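# Mount and tighten centrifuge rotor, or tag it HOLD

## Task

The date is 11 July 2030. First read the use-by date on the card attached to the centrifuge. If the rotor is still within that date, lower it fully onto the centrifuge drive, thread the knob onto the top of the shaft until it sits down on the rotor, and tighten it firmly. If the date has passed, do not mount the rotor: leave it where it stands and place the HOLD block on top of it. Never drop the rotor.

## Robot and tools

Robot: two Doosan M1013 arms, left_arm and right_arm. Each has a Robotiq 2F-85 two-finger gripper and a wrist camera. Calibrated base origins in the scene frame: left_arm at (-0.086, +0.509, 0) m with quat_wxyz (+1.000, 0, 0, -0.012), and right_arm at (-0.006, -0.539, 0) m with quat_wxyz (+1.000, 0, 0, +0.007).

Frames: the scene frame has its origin at table-top height, halfway between the nominal bases. +z points up, +x points out over the table, and left_arm sits on +y. Arm names do not match image sides. Hand positions (metres), quaternions and velocities are reported in each arm's own base frame. The table and cam_low use the scene frame. The gripper's fingers point along its +z axis and close along its y axis. end_effector_position is the point between the pads when they are shut. Fingertips reach about 19 mm past that point when closed and about 6 mm past it when fully open. A camera block sticks out roughly 10 cm from the wrist-roll axis toward the gripper's +x.

Joint order: every row and every per-joint list uses this order for each arm: elbow, waist, wrist roll, forearm roll, wrist pitch, shoulder. Ranges in rad are elbow -2.792..2.792 and all others -6.283..6.283. Real ends can differ by up to 0.010. A call is refused if a target lies beyond a range by more than that and is further out than the current angle.

A row is 18 numbers. The first 9 belong to left_arm: six absolute joint target angles in radians, then gripper position, force_limit and speed. The last 9 are the same layout for right_arm. Every row must include both arms. The three gripper values run from -1 to 1 and are commands, not offsets. position +1 is fully open (85 mm), the pads touch near -0.8, and -1 closes until something blocks. speed -1 is about 20 mm/s, 0 about 85 and +1 about 150. force_limit and speed together set grip strength: a slow, low-force close grips gently, while a fast close from well open grips hard. To keep one gripper unchanged, repeat its last three numbers, because 0 is a real command. A new force_limit or speed applies only after a position change of at least 0.01.

Tools:
- execute_actions(actions, cameras): actions is a list of actions. Each action is up to 15 rows, one row per 1/30 s step, and the last row is held if the action is short. An empty list returns the state plus images. cameras is a list of names, ["all"], or [].
- move(target, speed, blend, stop_force, zero, blocking, cameras): all joints follow a synchronized path toward one row or a list of up to 15 rows, with 10 s total. speed is the peak rate in rad/s of the joint with the farthest to travel: 0.01 to 3.92, default 0.5, one number or one per target. blend (rad) rounds corners in a list; 0 means stop at each target. stop_force (N, 10 to 80) ends an arm's path when its estimated push against the motion grows by that much. Pair it with a low speed and keep finger numbers the same in every row. zero (default true) re-zeros that estimate first. blocking=false returns after about 0.5 s while the move runs on, and it cannot be combined with stop_force. The paths do not avoid obstacles. The result adds a move: line with done, off_target, moving, held or fault, and may add limits=held.
- wait(seconds 0 to 10): holds the last commands.
- stop(): brakes a running move. The fingers are not affected.
- zoom_image(camera, region [x0,y0,x1,y1] pixels, at most 504 by 504): gives a closer view of the latest image from cam_low, cam_left_wrist or cam_right_wrist.
- clear_fault(arm): clears a reported torque or force fault on left_arm or right_arm.
- read_manual(section "licences"): returns licence texts only.
- finished_scene(scene 1): ends the scene for good.

Results include Joint positions, Joint velocities ("within noise" when still), Joint targets, Tool commands, Joint torques, External joint torques, Flange force (gripper x y z, in N) and each hand's pose. object_status for the gripper: 0 moving, 1 blocked while opening, 2 blocked while closing (a grip), 3 reached its command or closed fully. A real grip should read 2. position_measured is in counts: 3 open, 78 ≈ 60 mm, 130 ≈ 40 mm, 180 ≈ 20 mm, 230 pads touching. "joint command not followed" means the clearance check between the arms changed a target. Cameras are cam_low (fixed), cam_left_wrist and cam_right_wrist, each 896x504.

Hazards: a target even slightly past a firm contact can trip a fault. A torque fault comes at load limits in N m (waist 299, shoulder 299, elbow 140, forearm roll 39.6, wrist pitch 39.6, wrist roll 39.6). A force fault comes at 144 N on any part. A faulted arm stays put until clear_fault. Held weight and long stretched poses heat motors, and an over-temperature stop can last 30 to 60 s. Don't let the arms knock together, and never close one gripper on the other arm's fingers. Don't drop the rotor or let anything leave the table. Avoid slamming, hard hits, and gripping hard on a part that is still resting on something. Loose objects may occasionally be nudged by outside pushes.

Each tool is called after "Call:" as name(argument=value, ...), one argument or row to a line, values as JSON.

## Session

Call:
execute_actions(
  actions=[],
)

Scene clock: 0.00 s.
left_arm: end_effector_position=(+0.7685, -0.4895, +0.3064) position_measured=3 object_status=3 end_effector_quat_wxyz=(+0.053, +0.901, +0.179, +0.393) | right_arm: end_effector_position=(+0.2323, +0.2007, +0.1322) position_measured=3 object_status=3 end_effector_quat_wxyz=(+0.034, +0.840, -0.537, +0.066)
Joint names: [elbow, waist, wrist roll, forearm roll, wrist pitch, shoulder]
Joint positions: left_arm=[1.584 -0.778 1.433 0.891 0.771 0.393] | right_arm=[2.435 0.737 -1.16 -0.18 0.95 -0.205]
Joint velocities: within noise
Joint torques (N m): no reading
External joint torques (N m): no reading
Flange force (N): no reading
Joint targets: left_arm=[1.584 -0.778 1.433 0.891 0.771 0.393] | right_arm=[2.435 0.737 -1.160 -0.180 0.950 -0.205]
Tool commands: left_gripper/position=+1.0 left_gripper/force_limit=+1.0 left_gripper/speed=+1.0 right_gripper/position=+1.0 right_gripper/force_limit=+1.0 right_gripper/speed=+1.0

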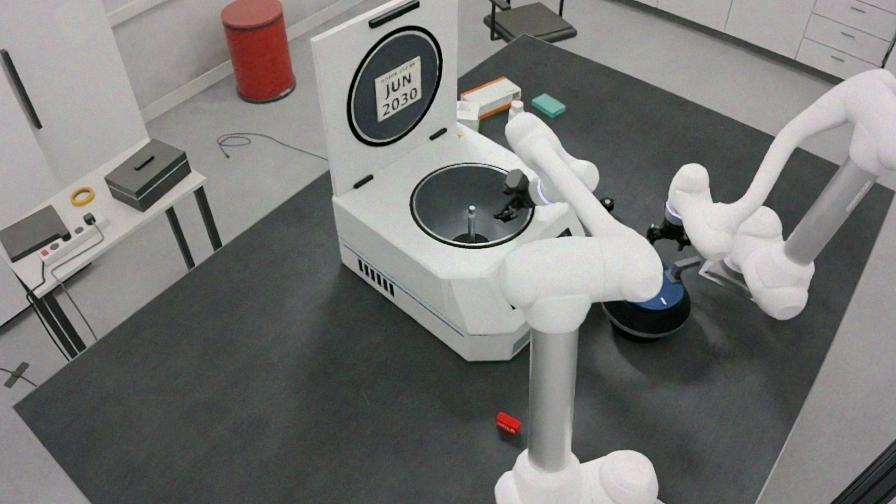

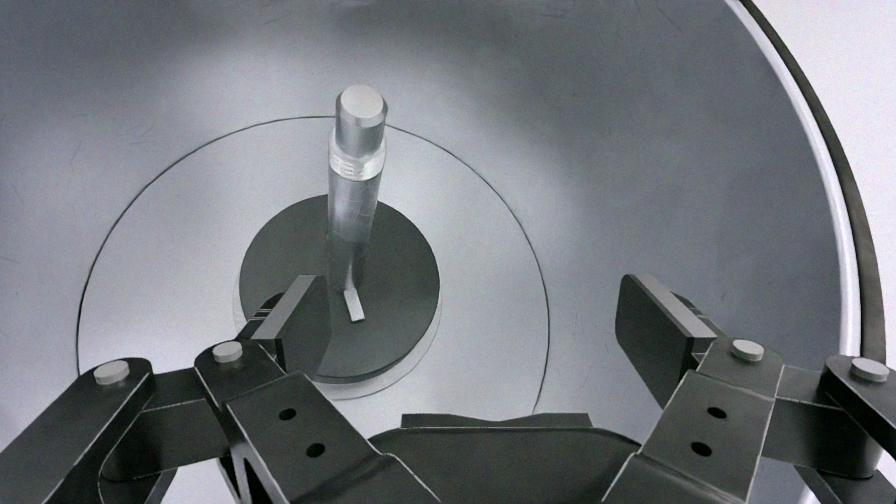

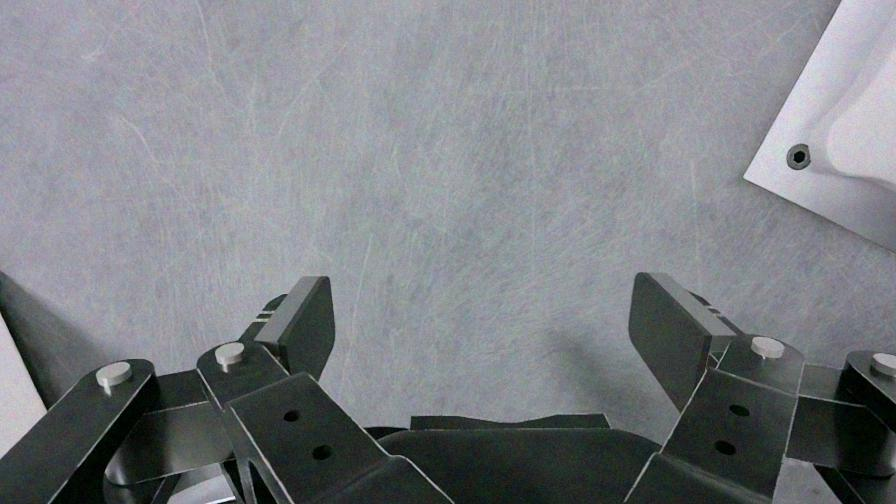

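Call:
zoom_image(
  camera="cam_low",
  region=[340, 30, 460, 150],
)

Call:
zoom_image(
  camera="cam_low",
  region=[440, 60, 700, 360],
)

Call:
zoom_image(
  camera="cam_low",
  region=[460, 380, 580, 460],
)

Scaled by 4.200 from the camera's 896x504 image, which has a finer 1280x720 frame.

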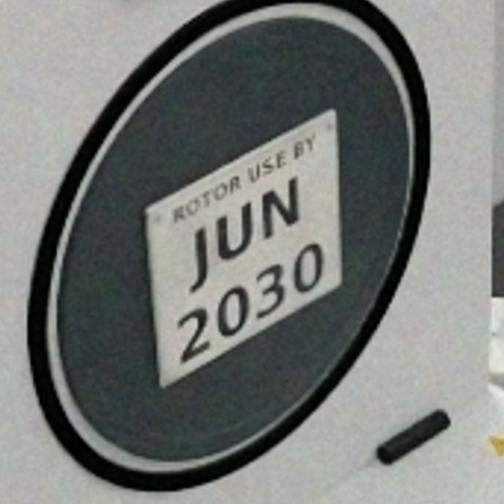

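Scaled by 1.680 from the camera's 896x504 image, which has a finer 1280x720 frame.

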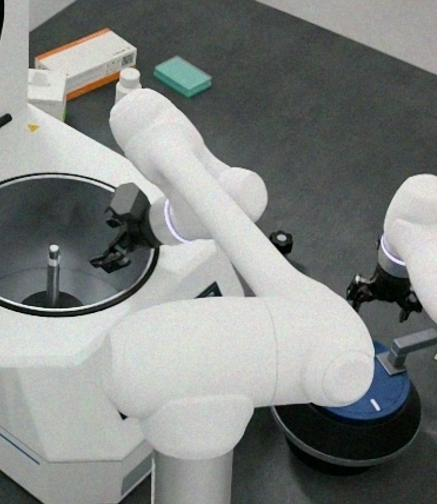

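Scaled by 4.200 from the camera's 896x504 image, which has a finer 1280x720 frame.

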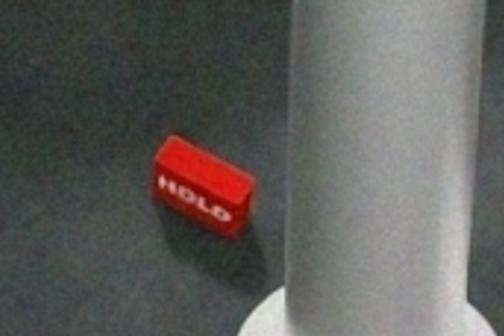

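Call:
zoom_image(
  camera="cam_low",
  region=[580, 220, 780, 360],
)

Call:
zoom_image(
  camera="cam_low",
  region=[500, 80, 700, 260],
)

Scaled by 2.520 from the camera's 896x504 image, which has a finer 1280x720 frame.

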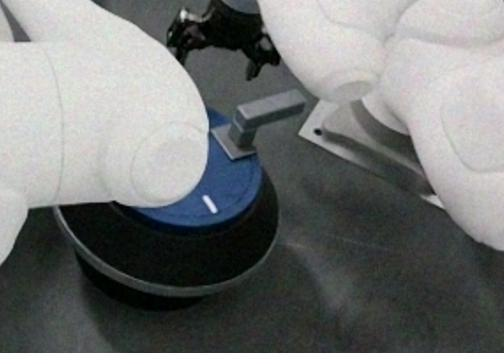

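Scaled by 2.520 from the camera's 896x504 image, which has a finer 1280x720 frame.

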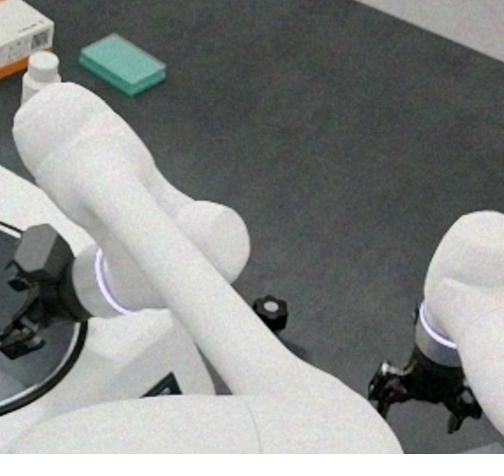

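Call:
move(
  target=[
    [1.584, -0.778, 1.433, 0.891, 0.771, 0.0, 1, 1, 1, 2.435, 0.737, -1.16, -0.18, 0.95, -0.205, 1, 1, 1],
    [2.283, -0.083, 0.0, 0.0, 1.065, -0.206, 1, 1, 1, 2.435, 0.737, -1.16, -0.18, 0.95, -0.205, 1, 1, 1],
  ],
  blend=[0.15, 0],
  speed=[0.5, 0.8],
  cameras=["all"],
)

Scene clock: 91.03 s.
left_arm: end_effector_position=(+0.3636, +0.0044, +0.2000) position_measured=3 object_status=3 end_effector_quat_wxyz=(+0.000, +0.042, +0.999, +0.000) | right_arm: end_effector_position=(+0.2323, +0.2007, +0.1320) position_measured=3 object_status=3 end_effector_quat_wxyz=(+0.034, +0.840, -0.537, +0.066)
Joint names: [elbow, waist, wrist roll, forearm roll, wrist pitch, shoulder]
Joint positions: left_arm=[2.283 -0.083 0 0 1.065 -0.206] | right_arm=[2.435 0.737 -1.16 -0.18 0.95 -0.205]
Joint torques (N m): left_arm=[-36.89 -0.16 0.2 3.16 -0.09 -13.96] | right_arm=[-34.04 -2.59 -0.24 2.78 0.3 -13.87]
External joint torques (N m): left_arm=[-0.61 0.19 -0.2 0.68 0.16 -1.82] | right_arm=[0.79 2.46 0.24 0.24 -0.17 2.43]
Flange force (N): left_arm=[2.6 -0.3 -3.0] | right_arm=[-10.3 -0.9 3.7]
Joint targets: left_arm=[2.283 -0.083 0.000 0.000 1.065 -0.206] | right_arm=[2.435 0.737 -1.160 -0.180 0.950 -0.205]
move: done
camera_calibration:
cam_left_wrist: T_world_to_cam=[[0.0739263, 0.997162, 0.0142318, -0.0293099], [0.929479, -0.074066, 0.361363, -0.395723], [0.361392, -0.0134861, -0.932317, 0.182016], [0, 0, 0, 1]] pos_world=[0.304204, 0.00237173, 0.313114]
cam_right_wrist: T_world_to_cam=[[-0.916649, -0.399417, -0.014855, 0.300863], [-0.394997, 0.899571, 0.186412, -0.0939298], [-0.0610928, 0.176742, -0.982359, 0.238516], [0, 0, 0, 1]] pos_world=[0.253255, 0.162511, 0.256287]

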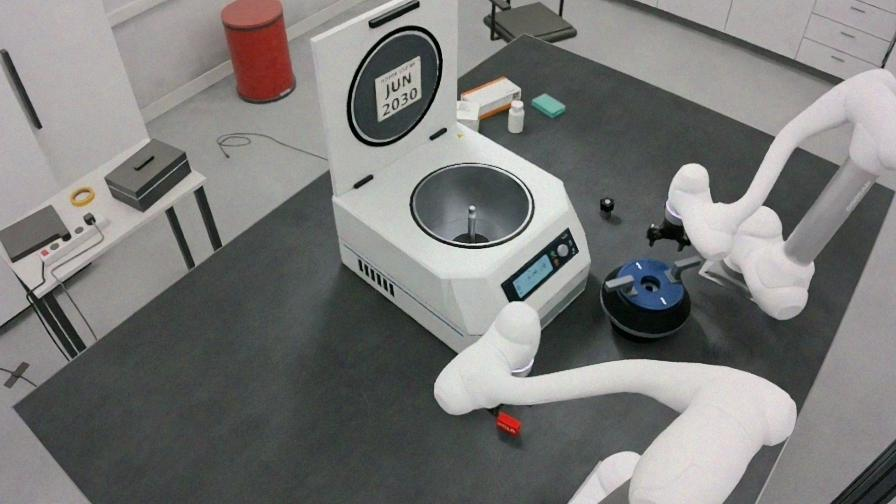

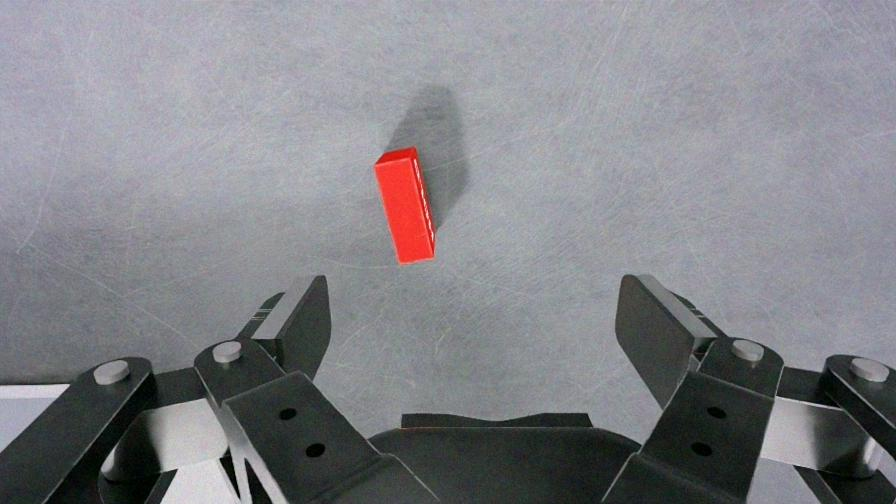

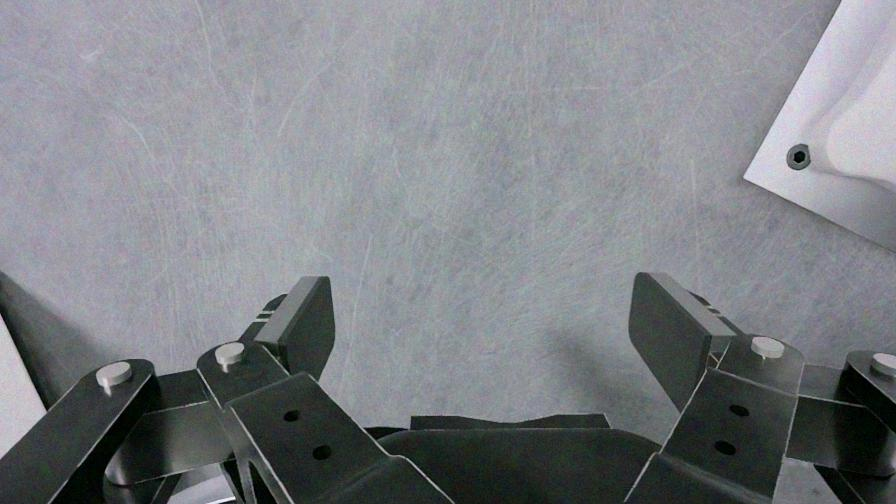

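Call:
zoom_image(
  camera="cam_low",
  region=[580, 230, 720, 350],
)

Call:
zoom_image(
  camera="cam_left_wrist",
  region=[300, 60, 560, 290],
)

Scaled by 3.600 from the camera's 896x504 image, which has a finer 1280x720 frame.

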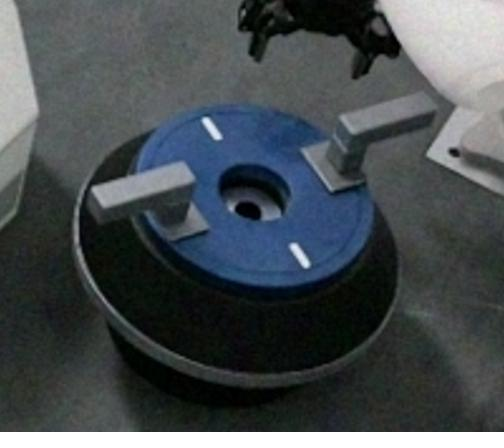

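Scaled by 1.938 from the camera's 896x504 image, which has a finer 1280x720 frame.

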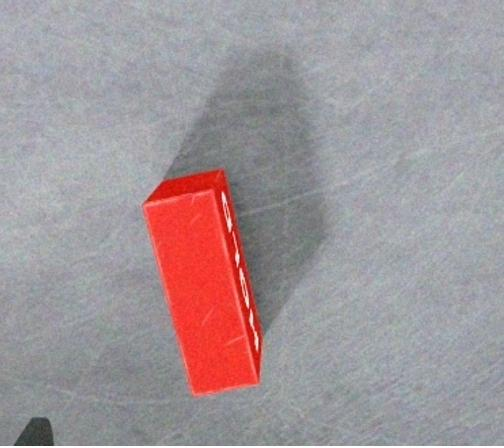

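Call:
zoom_image(
  camera="cam_left_wrist",
  region=[350, 130, 480, 280],
)

Call:
zoom_image(
  camera="cam_low",
  region=[485, 400, 535, 450],
)

Call:
zoom_image(
  camera="cam_low",
  region=[590, 245, 710, 345],
)

Scaled by 3.360 from the camera's 896x504 image, which has a finer 1280x720 frame.

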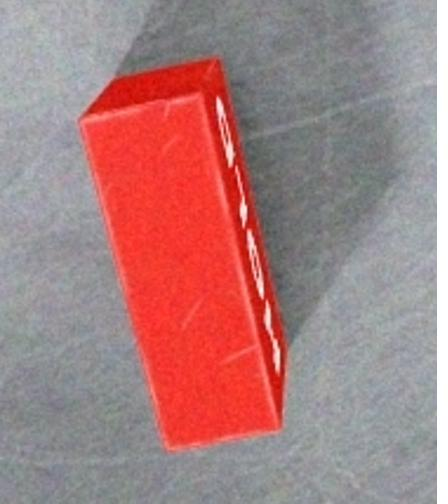

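Scaled by 10.080 from the camera's 896x504 image, which has a finer 1280x720 frame.

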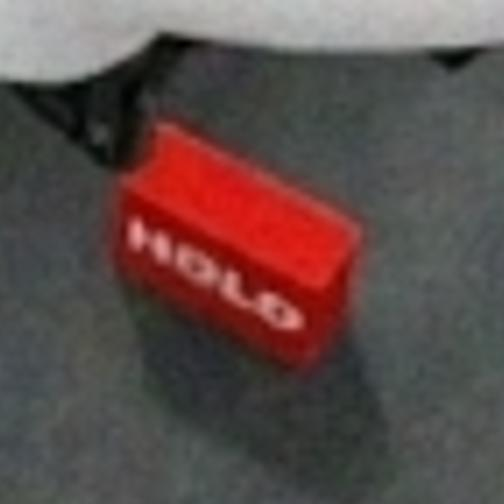

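Scaled by 4.200 from the camera's 896x504 image, which has a finer 1280x720 frame.

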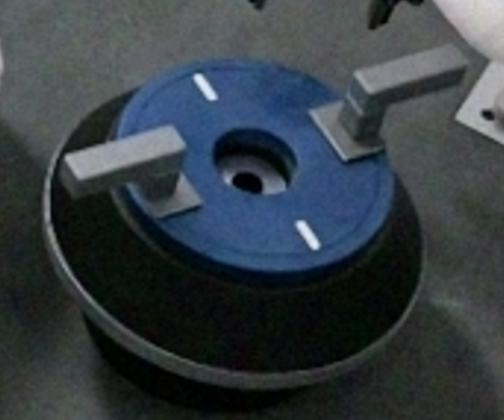

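Call:
move(
  target=[2.371, -0.1575, -0.283, 0.0, 0.8148, -0.0443, 1, 1, 1, 2.435, 0.737, -1.16, -0.18, 0.95, -0.205, 1, 1, 1],
  speed=0.4,
  cameras=["cam_left_wrist", "cam_low"],
)

Scene clock: 142.47 s.
left_arm: end_effector_position=(+0.3801, -0.0254, +0.1001) position_measured=3 object_status=3 end_effector_quat_wxyz=(+0.000, -0.063, +0.998, +0.000) | right_arm: end_effector_position=(+0.2323, +0.2007, +0.1320) position_measured=3 object_status=3 end_effector_quat_wxyz=(+0.034, +0.840, -0.537, +0.066)
Joint names: [elbow, waist, wrist roll, forearm roll, wrist pitch, shoulder]
Joint positions: left_arm=[2.371 -0.157 -0.283 0 0.815 -0.044] | right_arm=[2.435 0.737 -1.16 -0.18 0.95 -0.205]
Joint torques (N m): left_arm=[-30.84 -0.29 0.21 2.51 -0.01 -24.32] | right_arm=[-34.08 -2.87 -0.26 2.76 0.3 -13.67]
External joint torques (N m): left_arm=[-0.45 0.4 -0.21 0.67 0.07 -2.14] | right_arm=[0.83 2.72 0.26 0.24 -0.16 2.19]
Flange force (N): left_arm=[2.7 1.0 -4.0] | right_arm=[-10.9 -0.1 3.2]
Joint targets: left_arm=[2.371 -0.158 -0.283 0.000 0.815 -0.044] | right_arm=[2.435 0.737 -1.160 -0.180 0.950 -0.205]
move: done
camera_calibration:
cam_left_wrist: T_world_to_cam=[[-0.134198, 0.990853, 0.0141971, 0.0795257], [0.924468, 0.120022, 0.361875, -0.370302], [0.356861, 0.0616877, -0.932119, 0.0860846], [0, 0, 0, 1]] pos_world=[0.322285, -0.0396642, 0.213115]
Images, in order (width x height): cam_low 896x504, cam_left_wrist 896x504.

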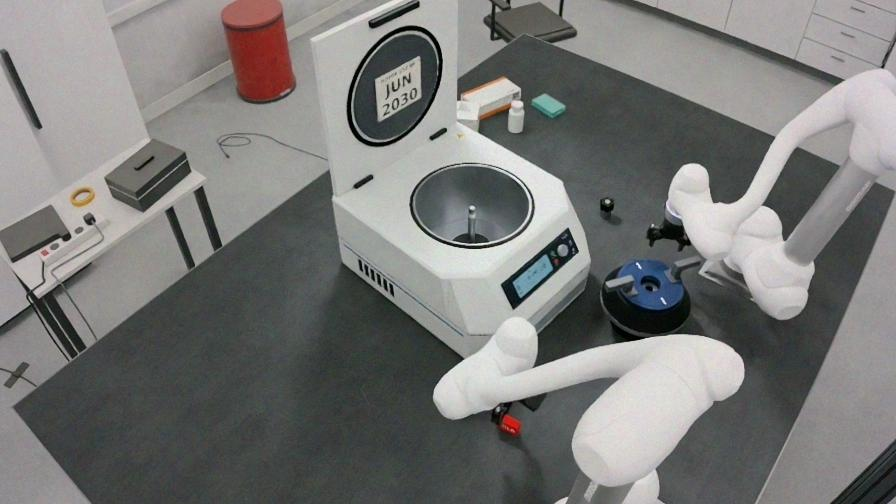

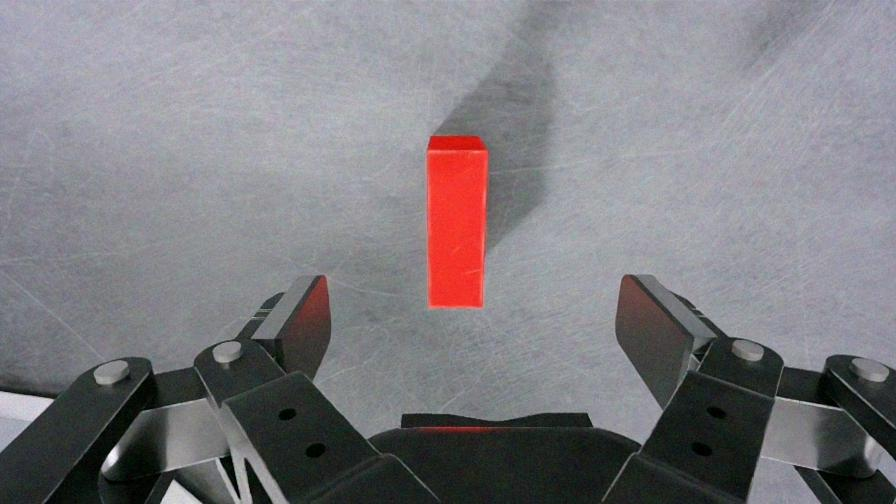

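Call:
move(
  target=[2.4325, -0.1632, -0.291, 0.0, 0.6314, 0.0777, 1, -0.5, -1, 2.435, 0.737, -1.16, -0.18, 0.95, -0.205, 1, 1, 1],
  speed=0.08,
  stop_force=15,
  cameras=["cam_left_wrist"],
)

Scene clock: 164.27 s.
left_arm: end_effector_position=(+0.3787, -0.0274, +0.0310) position_measured=3 object_status=3 end_effector_quat_wxyz=(+0.000, -0.064, +0.998, +0.000) | right_arm: end_effector_position=(+0.2323, +0.2007, +0.1320) position_measured=3 object_status=3 end_effector_quat_wxyz=(+0.034, +0.840, -0.537, +0.066)
Joint names: [elbow, waist, wrist roll, forearm roll, wrist pitch, shoulder]
Joint positions: left_arm=[2.432 -0.163 -0.291 0 0.631 0.078] | right_arm=[2.435 0.737 -1.16 -0.18 0.95 -0.205]
Joint torques (N m): left_arm=[-24.8 -0.21 0.22 1.94 -0.04 -31.65] | right_arm=[-34.15 -2.48 -0.3 2.78 0.32 -13.71]
External joint torques (N m): left_arm=[-0.62 0.23 -0.22 0.64 0.09 -1.71] | right_arm=[0.89 2.35 0.29 0.23 -0.18 2.23]
Flange force (N): left_arm=[1.4 0.3 -4.1] | right_arm=[-9.9 -0.4 3.6]
Joint targets: left_arm=[2.433 -0.163 -0.291 0.000 0.631 0.078] | right_arm=[2.435 0.737 -1.160 -0.180 0.950 -0.205]
move: done
camera_calibration:
cam_left_wrist: T_world_to_cam=[[-0.136441, 0.990546, 0.0142351, 0.083107], [0.924259, 0.122112, 0.361709, -0.343698], [0.356551, 0.0625088, -0.932182, 0.0225054], [0, 0, 0, 1]] pos_world=[0.320981, -0.0417583, 0.144115]
Images, in order (width x height): cam_left_wrist 896x504.

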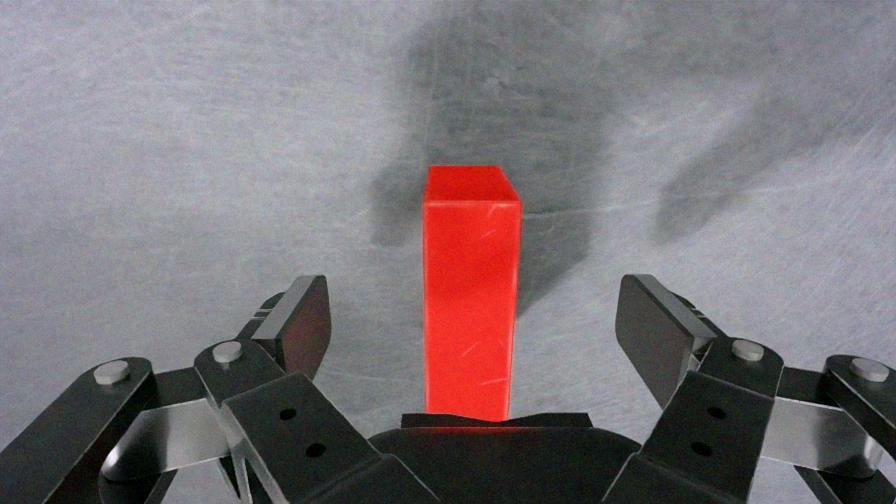

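Call:
move(
  target=[2.4325, -0.1632, -0.291, 0.0, 0.6314, 0.0777, -1, -0.5, -1, 2.435, 0.737, -1.16, -0.18, 0.95, -0.205, 1, 1, 1],
  cameras=["cam_left_wrist"],
)

Scene clock: 171.13 s.
left_arm: end_effector_position=(+0.3787, -0.0274, +0.0310) position_measured=176 object_status=2 end_effector_quat_wxyz=(+0.000, -0.064, +0.998, +0.000) | right_arm: end_effector_position=(+0.2323, +0.2007, +0.1320) position_measured=3 object_status=3 end_effector_quat_wxyz=(+0.034, +0.840, -0.537, +0.066)
Joint names: [elbow, waist, wrist roll, forearm roll, wrist pitch, shoulder]
Joint positions: left_arm=[2.433 -0.163 -0.291 0 0.631 0.078] | right_arm=[2.435 0.737 -1.16 -0.18 0.95 -0.205]
Joint torques (N m): left_arm=[-20.63 -0.51 0.21 1.9 -0.24 -26.22] | right_arm=[-34.28 -2.64 -0.29 2.79 0.31 -13.62]
External joint torques (N m): left_arm=[-4.74 0.56 -0.21 0.68 0.3 -7.15] | right_arm=[1 2.52 0.29 0.22 -0.17 2]
Flange force (N): left_arm=[2.2 1.4 -18.6] | right_arm=[-10.1 0.3 3.3]
Joint targets: left_arm=[2.433 -0.163 -0.291 0.000 0.631 0.078] | right_arm=[2.435 0.737 -1.160 -0.180 0.950 -0.205]
move: done
camera_calibration:
cam_left_wrist: T_world_to_cam=[[-0.136441, 0.990546, 0.0142351, 0.083107], [0.924259, 0.122112, 0.361709, -0.343698], [0.356551, 0.0625088, -0.932182, 0.0225054], [0, 0, 0, 1]] pos_world=[0.320981, -0.0417583, 0.144115]
Images, in order (width x height): cam_left_wrist 896x504.

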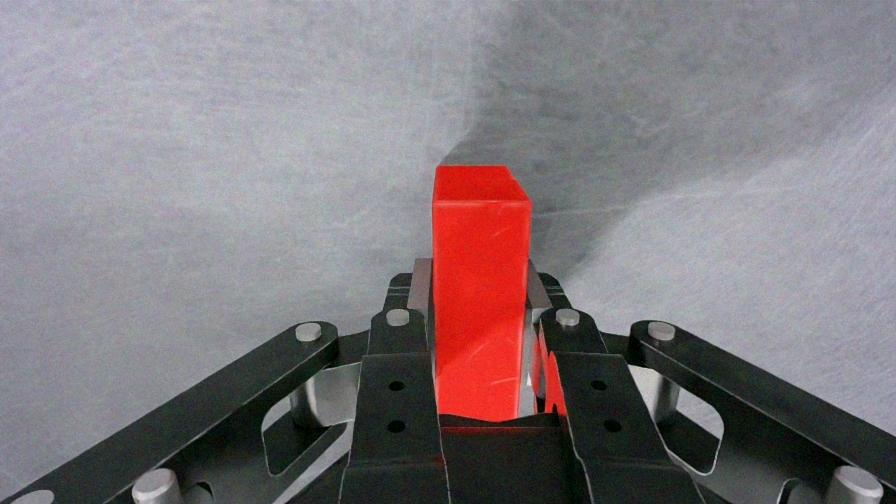

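Call:
move(
  target=[
    [2.373, -0.1632, -0.291, 0.0, 0.8146, -0.046, -1, -0.5, -1, 2.435, 0.737, -1.16, -0.18, 0.95, -0.205, 1, 1, 1],
    [1.8078, -0.1632, -0.291, 0.0, 1.5089, -0.1751, -1, -0.5, -1, 2.435, 0.3, -1.16, -0.18, 0.95, -0.205, 1, 1, 1],
    [1.4431, -1.2, 0.853, 0.0, 1.482, 0.2164, -1, -0.5, -1, 2.435, -0.2, -1.16, -0.18, 0.95, -0.205, 1, 1, 1],
  ],
  blend=[0.03, 0.15, 0],
  speed=[0.12, 0.5, 0.6],
  cameras=["all"],
)

Scene clock: 233.80 s.
left_arm: end_effector_position=(+0.2822, -0.6305, +0.4202) position_measured=176 object_status=2 end_effector_quat_wxyz=(+0.000, +0.855, +0.518, +0.000) | right_arm: end_effector_position=(+0.2993, -0.0683, +0.1320) position_measured=3 object_status=3 end_effector_quat_wxyz=(-0.060, -0.507, +0.858, -0.044)
Joint names: [elbow, waist, wrist roll, forearm roll, wrist pitch, shoulder]
Joint positions: left_arm=[1.443 -1.2 0.853 0 1.482 0.216] | right_arm=[2.435 -0.2 -1.16 -0.18 0.95 -0.205]
Joint torques (N m): left_arm=[-42.17 0 0.2 3.68 -0.07 -64.99] | right_arm=[-34.08 -4.12 -0.24 2.8 0.29 -13.81]
External joint torques (N m): left_arm=[-0.62 0.41 -0.2 0.74 0.12 -0.76] | right_arm=[0.91 4.1 0.24 0.22 -0.15 2.21]
Flange force (N): left_arm=[0.2 0.2 -1.3] | right_arm=[-14.9 1.2 2.7]
Joint targets: left_arm=[1.443 -1.200 0.853 0.000 1.482 0.216] | right_arm=[2.435 -0.200 -1.160 -0.180 0.950 -0.205]
move: done
camera_calibration:
cam_left_wrist: T_world_to_cam=[[0.890115, -0.45551, 0.0143328, -0.539723], [-0.429304, -0.827523, 0.361805, -0.53843], [-0.152945, -0.328201, -0.932144, 0.354744], [0, 0, 0, 1]] pos_world=[0.303521, -0.574985, 0.533215]
cam_right_wrist: T_world_to_cam=[[-0.864706, 0.50206, -0.0148068, 0.300859], [0.490935, 0.85104, 0.186313, -0.0938948], [0.106142, 0.153837, -0.982379, 0.238542], [0, 0, 0, 1]] pos_world=[0.280931, -0.107837, 0.256288]

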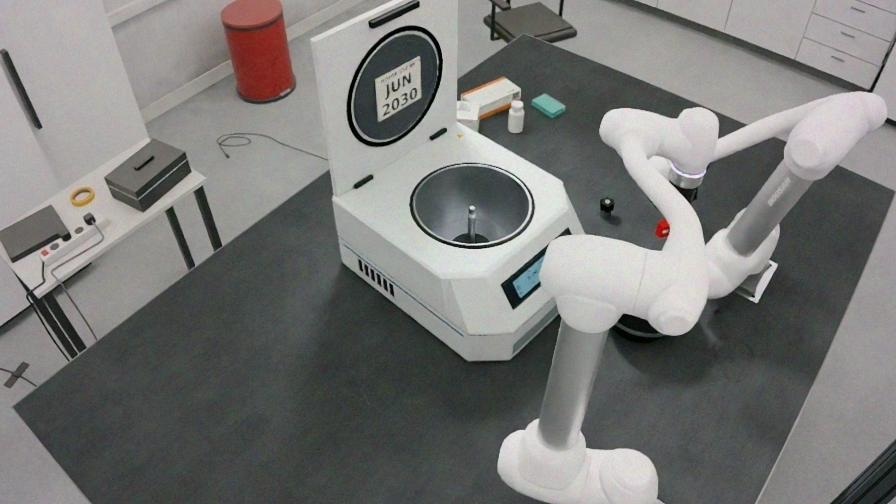

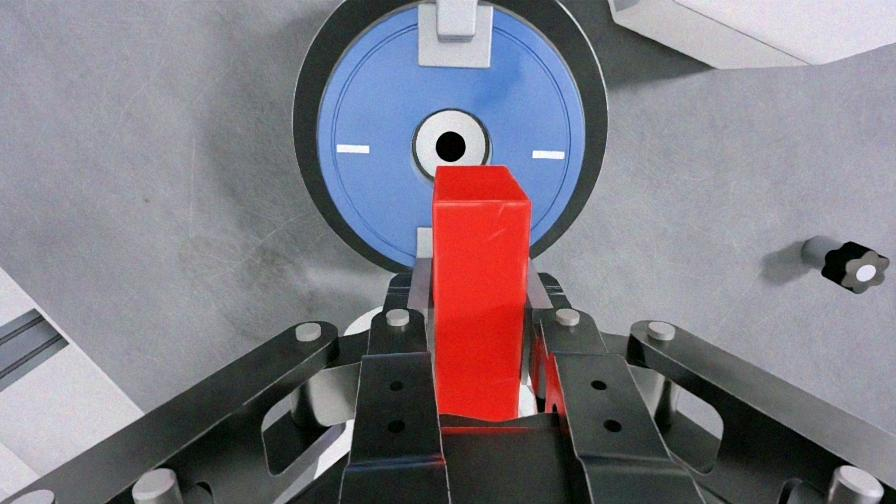

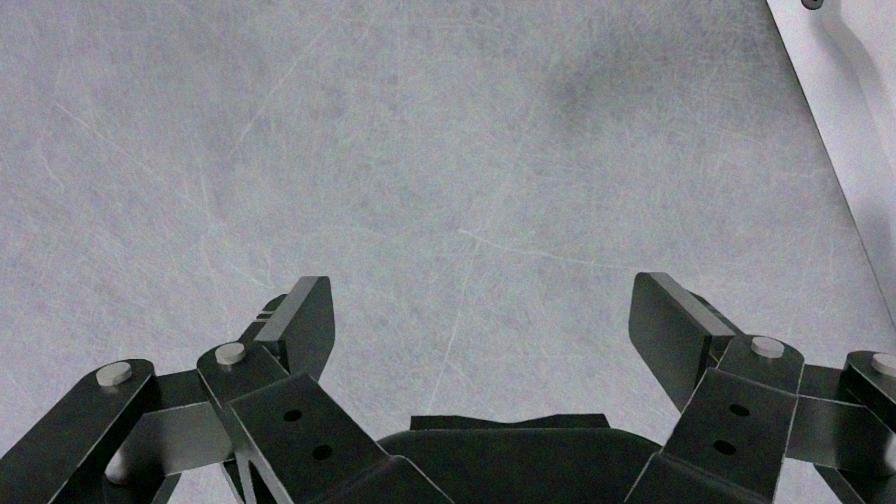

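Call:
move(
  target=[1.7622, -1.2457, 0.838, 0.0, 1.1975, 0.1819, -1, -0.5, -1, 2.435, -0.2, -1.16, -0.18, 0.95, -0.205, 1, 1, 1],
  speed=0.3,
  cameras=["all"],
)

Scene clock: 261.53 s.
left_arm: end_effector_position=(+0.2348, -0.5885, +0.2701) position_measured=176 object_status=2 end_effector_quat_wxyz=(+0.000, +0.863, +0.505, +0.000) | right_arm: end_effector_position=(+0.2993, -0.0683, +0.1320) position_measured=3 object_status=3 end_effector_quat_wxyz=(-0.060, -0.507, +0.858, -0.044)
Joint names: [elbow, waist, wrist roll, forearm roll, wrist pitch, shoulder]
Joint positions: left_arm=[1.762 -1.246 0.838 0 1.198 0.182] | right_arm=[2.435 -0.2 -1.16 -0.18 0.95 -0.205]
Joint torques (N m): left_arm=[-39.31 -0.37 0.19 3.41 -0.06 -58.31] | right_arm=[-34 -4.51 -0.26 2.8 0.31 -13.55]
External joint torques (N m): left_arm=[-0.72 0.51 -0.19 0.72 0.11 -1.03] | right_arm=[0.81 4.52 0.26 0.22 -0.17 1.79]
Flange force (N): left_arm=[0.5 0.2 -1.7] | right_arm=[-15.8 2.3 1.9]
Joint targets: left_arm=[1.762 -1.246 0.838 0.000 1.198 0.182] | right_arm=[2.435 -0.200 -1.160 -0.180 0.950 -0.205]
move: done
camera_calibration:
cam_left_wrist: T_world_to_cam=[[0.875666, -0.482705, 0.0142996, -0.488772], [-0.454572, -0.813912, 0.361817, -0.455821], [-0.163013, -0.323331, -0.932139, 0.226578], [0, 0, 0, 1]] pos_world=[0.257733, -0.533672, 0.383115]
cam_right_wrist: T_world_to_cam=[[-0.864706, 0.50206, -0.0148068, 0.300859], [0.490935, 0.85104, 0.186313, -0.0938948], [0.106142, 0.153837, -0.982379, 0.238542], [0, 0, 0, 1]] pos_world=[0.280931, -0.107837, 0.256288]

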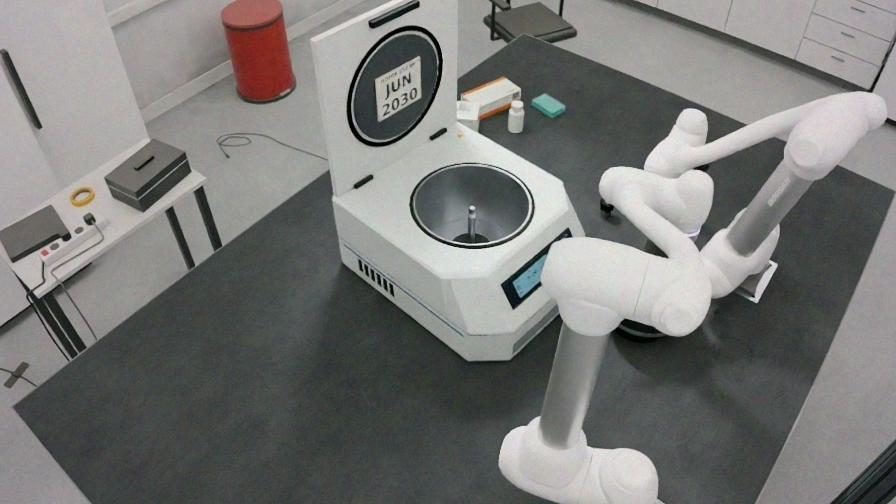

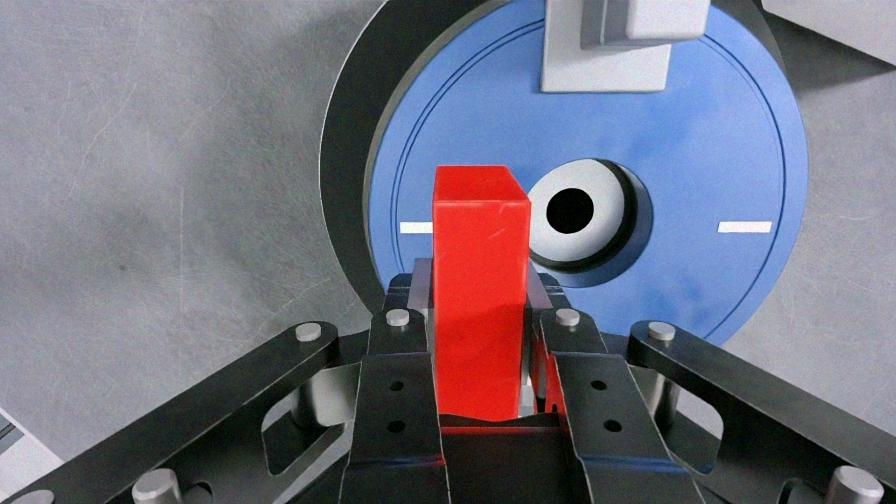

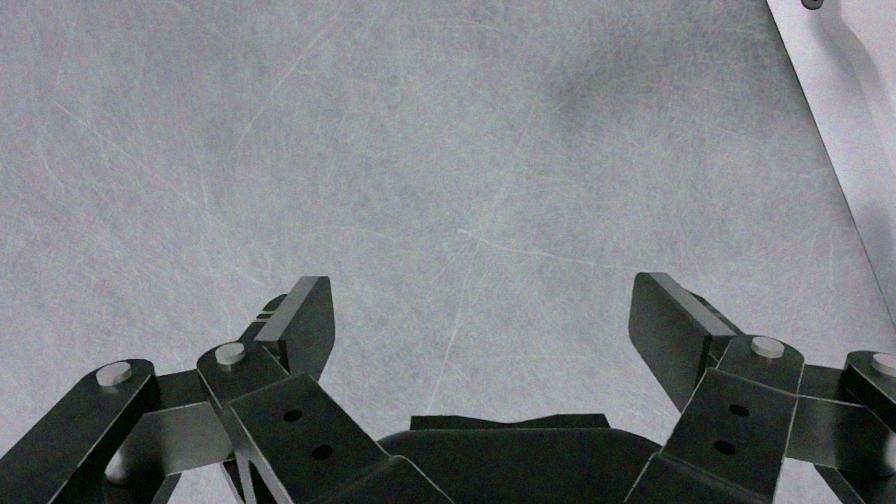

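Call:
move(
  target=[
    [1.7963, -1.2516, 0.832, 0.0, 1.1358, 0.2094, -1, -0.5, -1, 2.435, -0.2, -1.16, -0.18, 0.95, -0.205, 1, 1, 1],
    [1.8478, -1.2516, 0.832, 0.0, 1.0459, 0.2479, -1, -0.5, -1, 2.435, -0.2, -1.16, -0.18, 0.95, -0.205, 1, 1, 1],
  ],
  speed=[0.06, 0.02],
  stop_force=12,
  cameras=["cam_left_wrist"],
)

Scene clock: 278.83 s.
left_arm: end_effector_position=(+0.2325, -0.5935, +0.2097) position_measured=176 object_status=2 end_effector_quat_wxyz=(+0.000, +0.863, +0.505, +0.000) | right_arm: end_effector_position=(+0.2993, -0.0683, +0.1320) position_measured=3 object_status=3 end_effector_quat_wxyz=(-0.060, -0.507, +0.858, -0.044)
Joint names: [elbow, waist, wrist roll, forearm roll, wrist pitch, shoulder]
Joint positions: left_arm=[1.822 -1.252 0.832 0 1.09 0.229] | right_arm=[2.435 -0.2 -1.16 -0.18 0.95 -0.205]
Joint torques (N m): left_arm=[-25.25 -0.49 0.18 3.1 -1.88 -40.13] | right_arm=[-34.13 -4.6 -0.27 2.84 0.31 -13.47]
External joint torques (N m): left_arm=[-12.76 0.86 -0.18 0.83 1.93 -22.11] | right_arm=[0.9 4.64 0.27 0.18 -0.17 1.58]
Flange force (N): left_arm=[5.6 -5.2 -33.6] | right_arm=[-16.0 2.9 1.6]
Joint targets: left_arm=[1.822 -1.252 0.832 0.000 1.090 0.229] | right_arm=[2.435 -0.200 -1.160 -0.180 0.950 -0.205]
move: contact (left_arm); path passed 1 of 2 targets; left_arm: the wrist pitch is farthest, 0.044 rad from its target
camera_calibration:
cam_left_wrist: T_world_to_cam=[[0.875713, -0.482615, 0.0144584, -0.488275], [-0.45452, -0.813892, 0.361927, -0.43904], [-0.162904, -0.323516, -0.932094, 0.168176], [0, 0, 0, 1]] pos_world=[0.255433, -0.538572, 0.322716]
Images, in order (width x height): cam_left_wrist 896x504.

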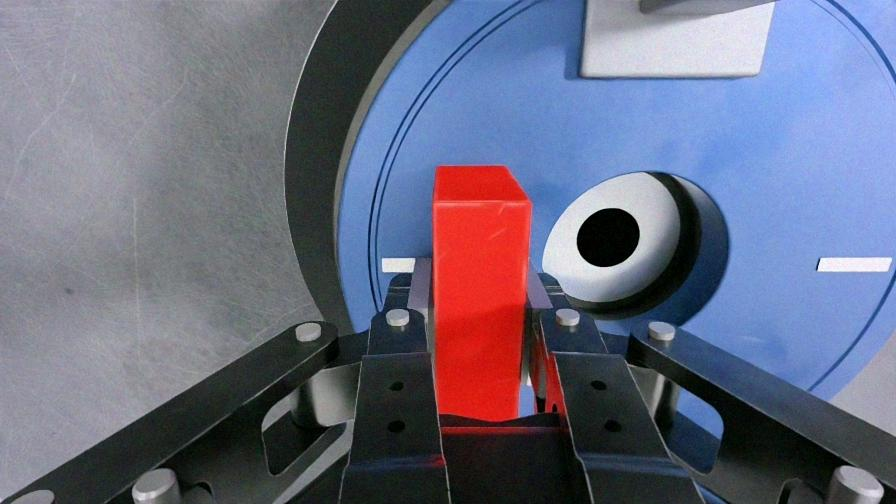

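Call:
move(
  target=[1.8208, -1.252, 0.832, 0.0, 1.0920, 0.2281, -1, -0.5, -1, 2.435, -0.2, -1.16, -0.18, 0.95, -0.205, 1, 1, 1],
  speed=0.02,
)

Scene clock: 282.23 s.
left_arm: end_effector_position=(+0.2323, -0.5938, +0.2108) position_measured=176 object_status=2 end_effector_quat_wxyz=(+0.000, +0.863, +0.504, +0.000) | right_arm: end_effector_position=(+0.2993, -0.0683, +0.1320) position_measured=3 object_status=3 end_effector_quat_wxyz=(-0.060, -0.507, +0.858, -0.044)
Joint names: [elbow, waist, wrist roll, forearm roll, wrist pitch, shoulder]
Joint positions: left_arm=[1.821 -1.252 0.832 0 1.092 0.228] | right_arm=[2.435 -0.2 -1.16 -0.18 0.95 -0.205]
Joint torques (N m): left_arm=[-37.5 -0.01 0.2 3.23 -0.05 -61.03] | right_arm=[-34.03 -4.75 -0.27 2.76 0.3 -13.81]
External joint torques (N m): left_arm=[-0.56 0.29 -0.2 0.7 0.1 -1.17] | right_arm=[0.87 4.72 0.27 0.25 -0.16 2.12]
Flange force (N): left_arm=[0.5 -0.4 -1.7] | right_arm=[-16.8 1.9 2.3]
Joint targets: left_arm=[1.821 -1.252 0.832 0.000 1.092 0.228] | right_arm=[2.435 -0.200 -1.160 -0.180 0.950 -0.205]
move: done

Call:
move(
  target=[1.8214, -1.252, 0.832, 0.0, 1.0910, 0.2285, -1, -0.5, -1, 2.435, -0.2, -1.16, -0.18, 0.95, -0.205, 1, 1, 1],
  speed=0.01,
  stop_force=10,
)

Scene clock: 286.13 s.
left_arm: end_effector_position=(+0.2323, -0.5938, +0.2103) position_measured=176 object_status=2 end_effector_quat_wxyz=(+0.000, +0.863, +0.504, +0.000) | right_arm: end_effector_position=(+0.2993, -0.0683, +0.1320) position_measured=3 object_status=3 end_effector_quat_wxyz=(-0.060, -0.507, +0.858, -0.044)
Joint names: [elbow, waist, wrist roll, forearm roll, wrist pitch, shoulder]
Joint positions: left_arm=[1.821 -1.252 0.832 0 1.091 0.228] | right_arm=[2.435 -0.2 -1.16 -0.18 0.95 -0.205]
Joint torques (N m): left_arm=[-34.88 -0.19 0.23 3.2 0.16 -58.31] | right_arm=[-34.02 -4.91 -0.28 2.79 0.32 -13.63]
External joint torques (N m): left_arm=[-3.2 0.44 -0.23 0.73 -0.12 -3.93] | right_arm=[0.85 4.89 0.28 0.23 -0.17 2.01]
Flange force (N): left_arm=[0.1 0.4 -6.1] | right_arm=[-17.2 2.3 2.0]
Joint targets: left_arm=[1.821 -1.252 0.832 0.000 1.091 0.229] | right_arm=[2.435 -0.200 -1.160 -0.180 0.950 -0.205]
move: done

Call:
move(
  target=[1.8214, -1.252, 0.832, 0.0, 1.0910, 0.2285, 0.4, -0.5, -1, 2.435, -0.2, -1.16, -0.18, 0.95, -0.205, 1, 1, 1],
  cameras=["cam_left_wrist"],
)

Scene clock: 291.03 s.
left_arm: end_effector_position=(+0.2323, -0.5938, +0.2103) position_measured=78 object_status=0 end_effector_quat_wxyz=(+0.000, +0.863, +0.504, +0.000) | right_arm: end_effector_position=(+0.2993, -0.0683, +0.1320) position_measured=3 object_status=3 end_effector_quat_wxyz=(-0.060, -0.507, +0.858, -0.044)
Joint names: [elbow, waist, wrist roll, forearm roll, wrist pitch, shoulder]
Joint positions: left_arm=[1.821 -1.252 0.832 0 1.091 0.229] | right_arm=[2.435 -0.2 -1.16 -0.18 0.95 -0.205]
Joint torques (N m): left_arm=[-37.45 -0.07 0.22 3.19 -0.08 -60.73] | right_arm=[-33.98 -4.81 -0.3 2.8 0.28 -13.35]
External joint torques (N m): left_arm=[-0.59 0.55 -0.22 0.75 0.13 -1.53] | right_arm=[0.8 4.82 0.29 0.22 -0.14 1.62]
Flange force (N): left_arm=[1.1 -0.5 -2.0] | right_arm=[-16.7 2.9 1.4]
Joint targets: left_arm=[1.821 -1.252 0.832 0.000 1.091 0.229] | right_arm=[2.435 -0.200 -1.160 -0.180 0.950 -0.205]
move: done
camera_calibration:
cam_left_wrist: T_world_to_cam=[[0.875513, -0.48297, 0.0147682, -0.488493], [-0.454904, -0.813561, 0.362188, -0.439401], [-0.162911, -0.323818, -0.931988, 0.168411], [0, 0, 0, 1]] pos_world=[0.255232, -0.538873, 0.323317]
Images, in order (width x height): cam_left_wrist 896x504.

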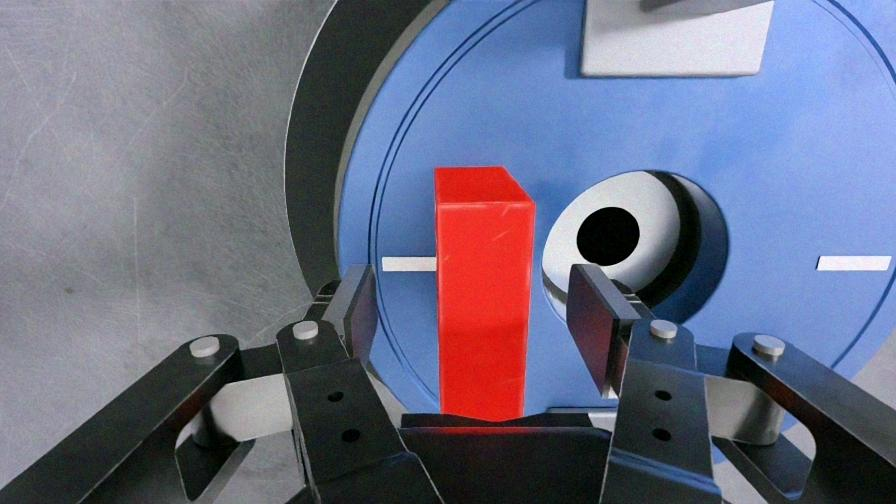

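Call:
move(
  target=[
    [1.7563, -1.2516, 0.832, 0.0, 1.1986, 0.1868, 0.4, -0.5, -1, 2.435, -0.2, -1.16, -0.18, 0.95, -0.205, 1, 1, 1],
    [1.5471, -1.2516, 0.832, 0.0, 1.4652, 0.1293, 0.4, -0.5, -1, 2.435, -0.2, -1.16, -0.18, 0.95, -0.205, 1, 1, 1],
  ],
  speed=[0.08, 0.35],
  blend=[0.02, 0],
  cameras=["cam_left_wrist"],
)

Scene clock: 299.77 s.
left_arm: end_effector_position=(+0.2323, -0.5929, +0.4200) position_measured=78 object_status=3 end_effector_quat_wxyz=(+0.000, +0.863, +0.505, +0.000) | right_arm: end_effector_position=(+0.2993, -0.0683, +0.1320) position_measured=3 object_status=3 end_effector_quat_wxyz=(-0.060, -0.507, +0.858, -0.044)
Joint names: [elbow, waist, wrist roll, forearm roll, wrist pitch, shoulder]
Joint positions: left_arm=[1.547 -1.252 0.832 0 1.465 0.129] | right_arm=[2.435 -0.2 -1.16 -0.18 0.95 -0.205]
Joint torques (N m): left_arm=[-41.94 -0.25 0.18 3.69 -0.07 -55.24] | right_arm=[-34.04 -4.77 -0.25 2.79 0.29 -13.62]
External joint torques (N m): left_arm=[-0.7 0.39 -0.18 0.71 0.12 -1.25] | right_arm=[0.84 4.81 0.25 0.23 -0.15 1.87]
Flange force (N): left_arm=[0.7 -0.3 -1.5] | right_arm=[-16.7 2.4 1.8]
Joint targets: left_arm=[1.547 -1.252 0.832 0.000 1.465 0.129] | right_arm=[2.435 -0.200 -1.160 -0.180 0.950 -0.205]
move: done
camera_calibration:
cam_left_wrist: T_world_to_cam=[[0.875697, -0.482651, 0.0142239, -0.490741], [-0.454517, -0.813991, 0.361709, -0.514692], [-0.163001, -0.323212, -0.932183, 0.364591], [0, 0, 0, 1]] pos_world=[0.255233, -0.537971, 0.533015]
Images, in order (width x height): cam_left_wrist 896x504.

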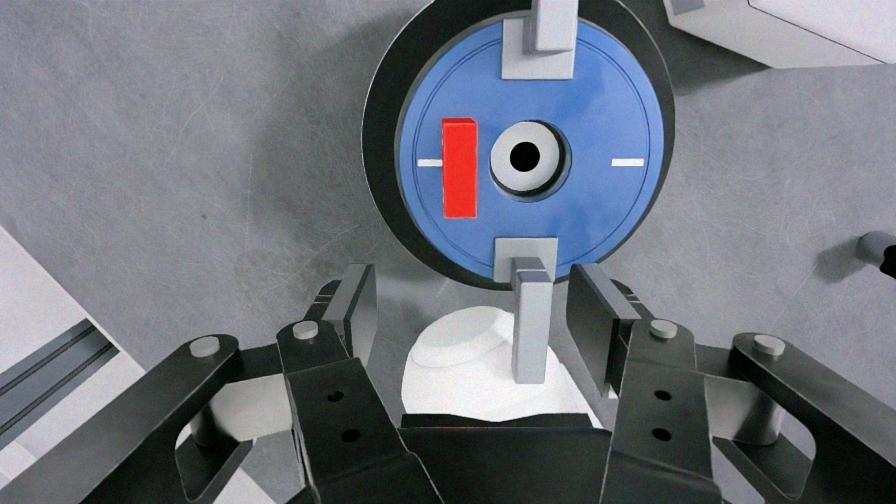

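Call:
finished_scene(
)

The scene is finished: the task was done.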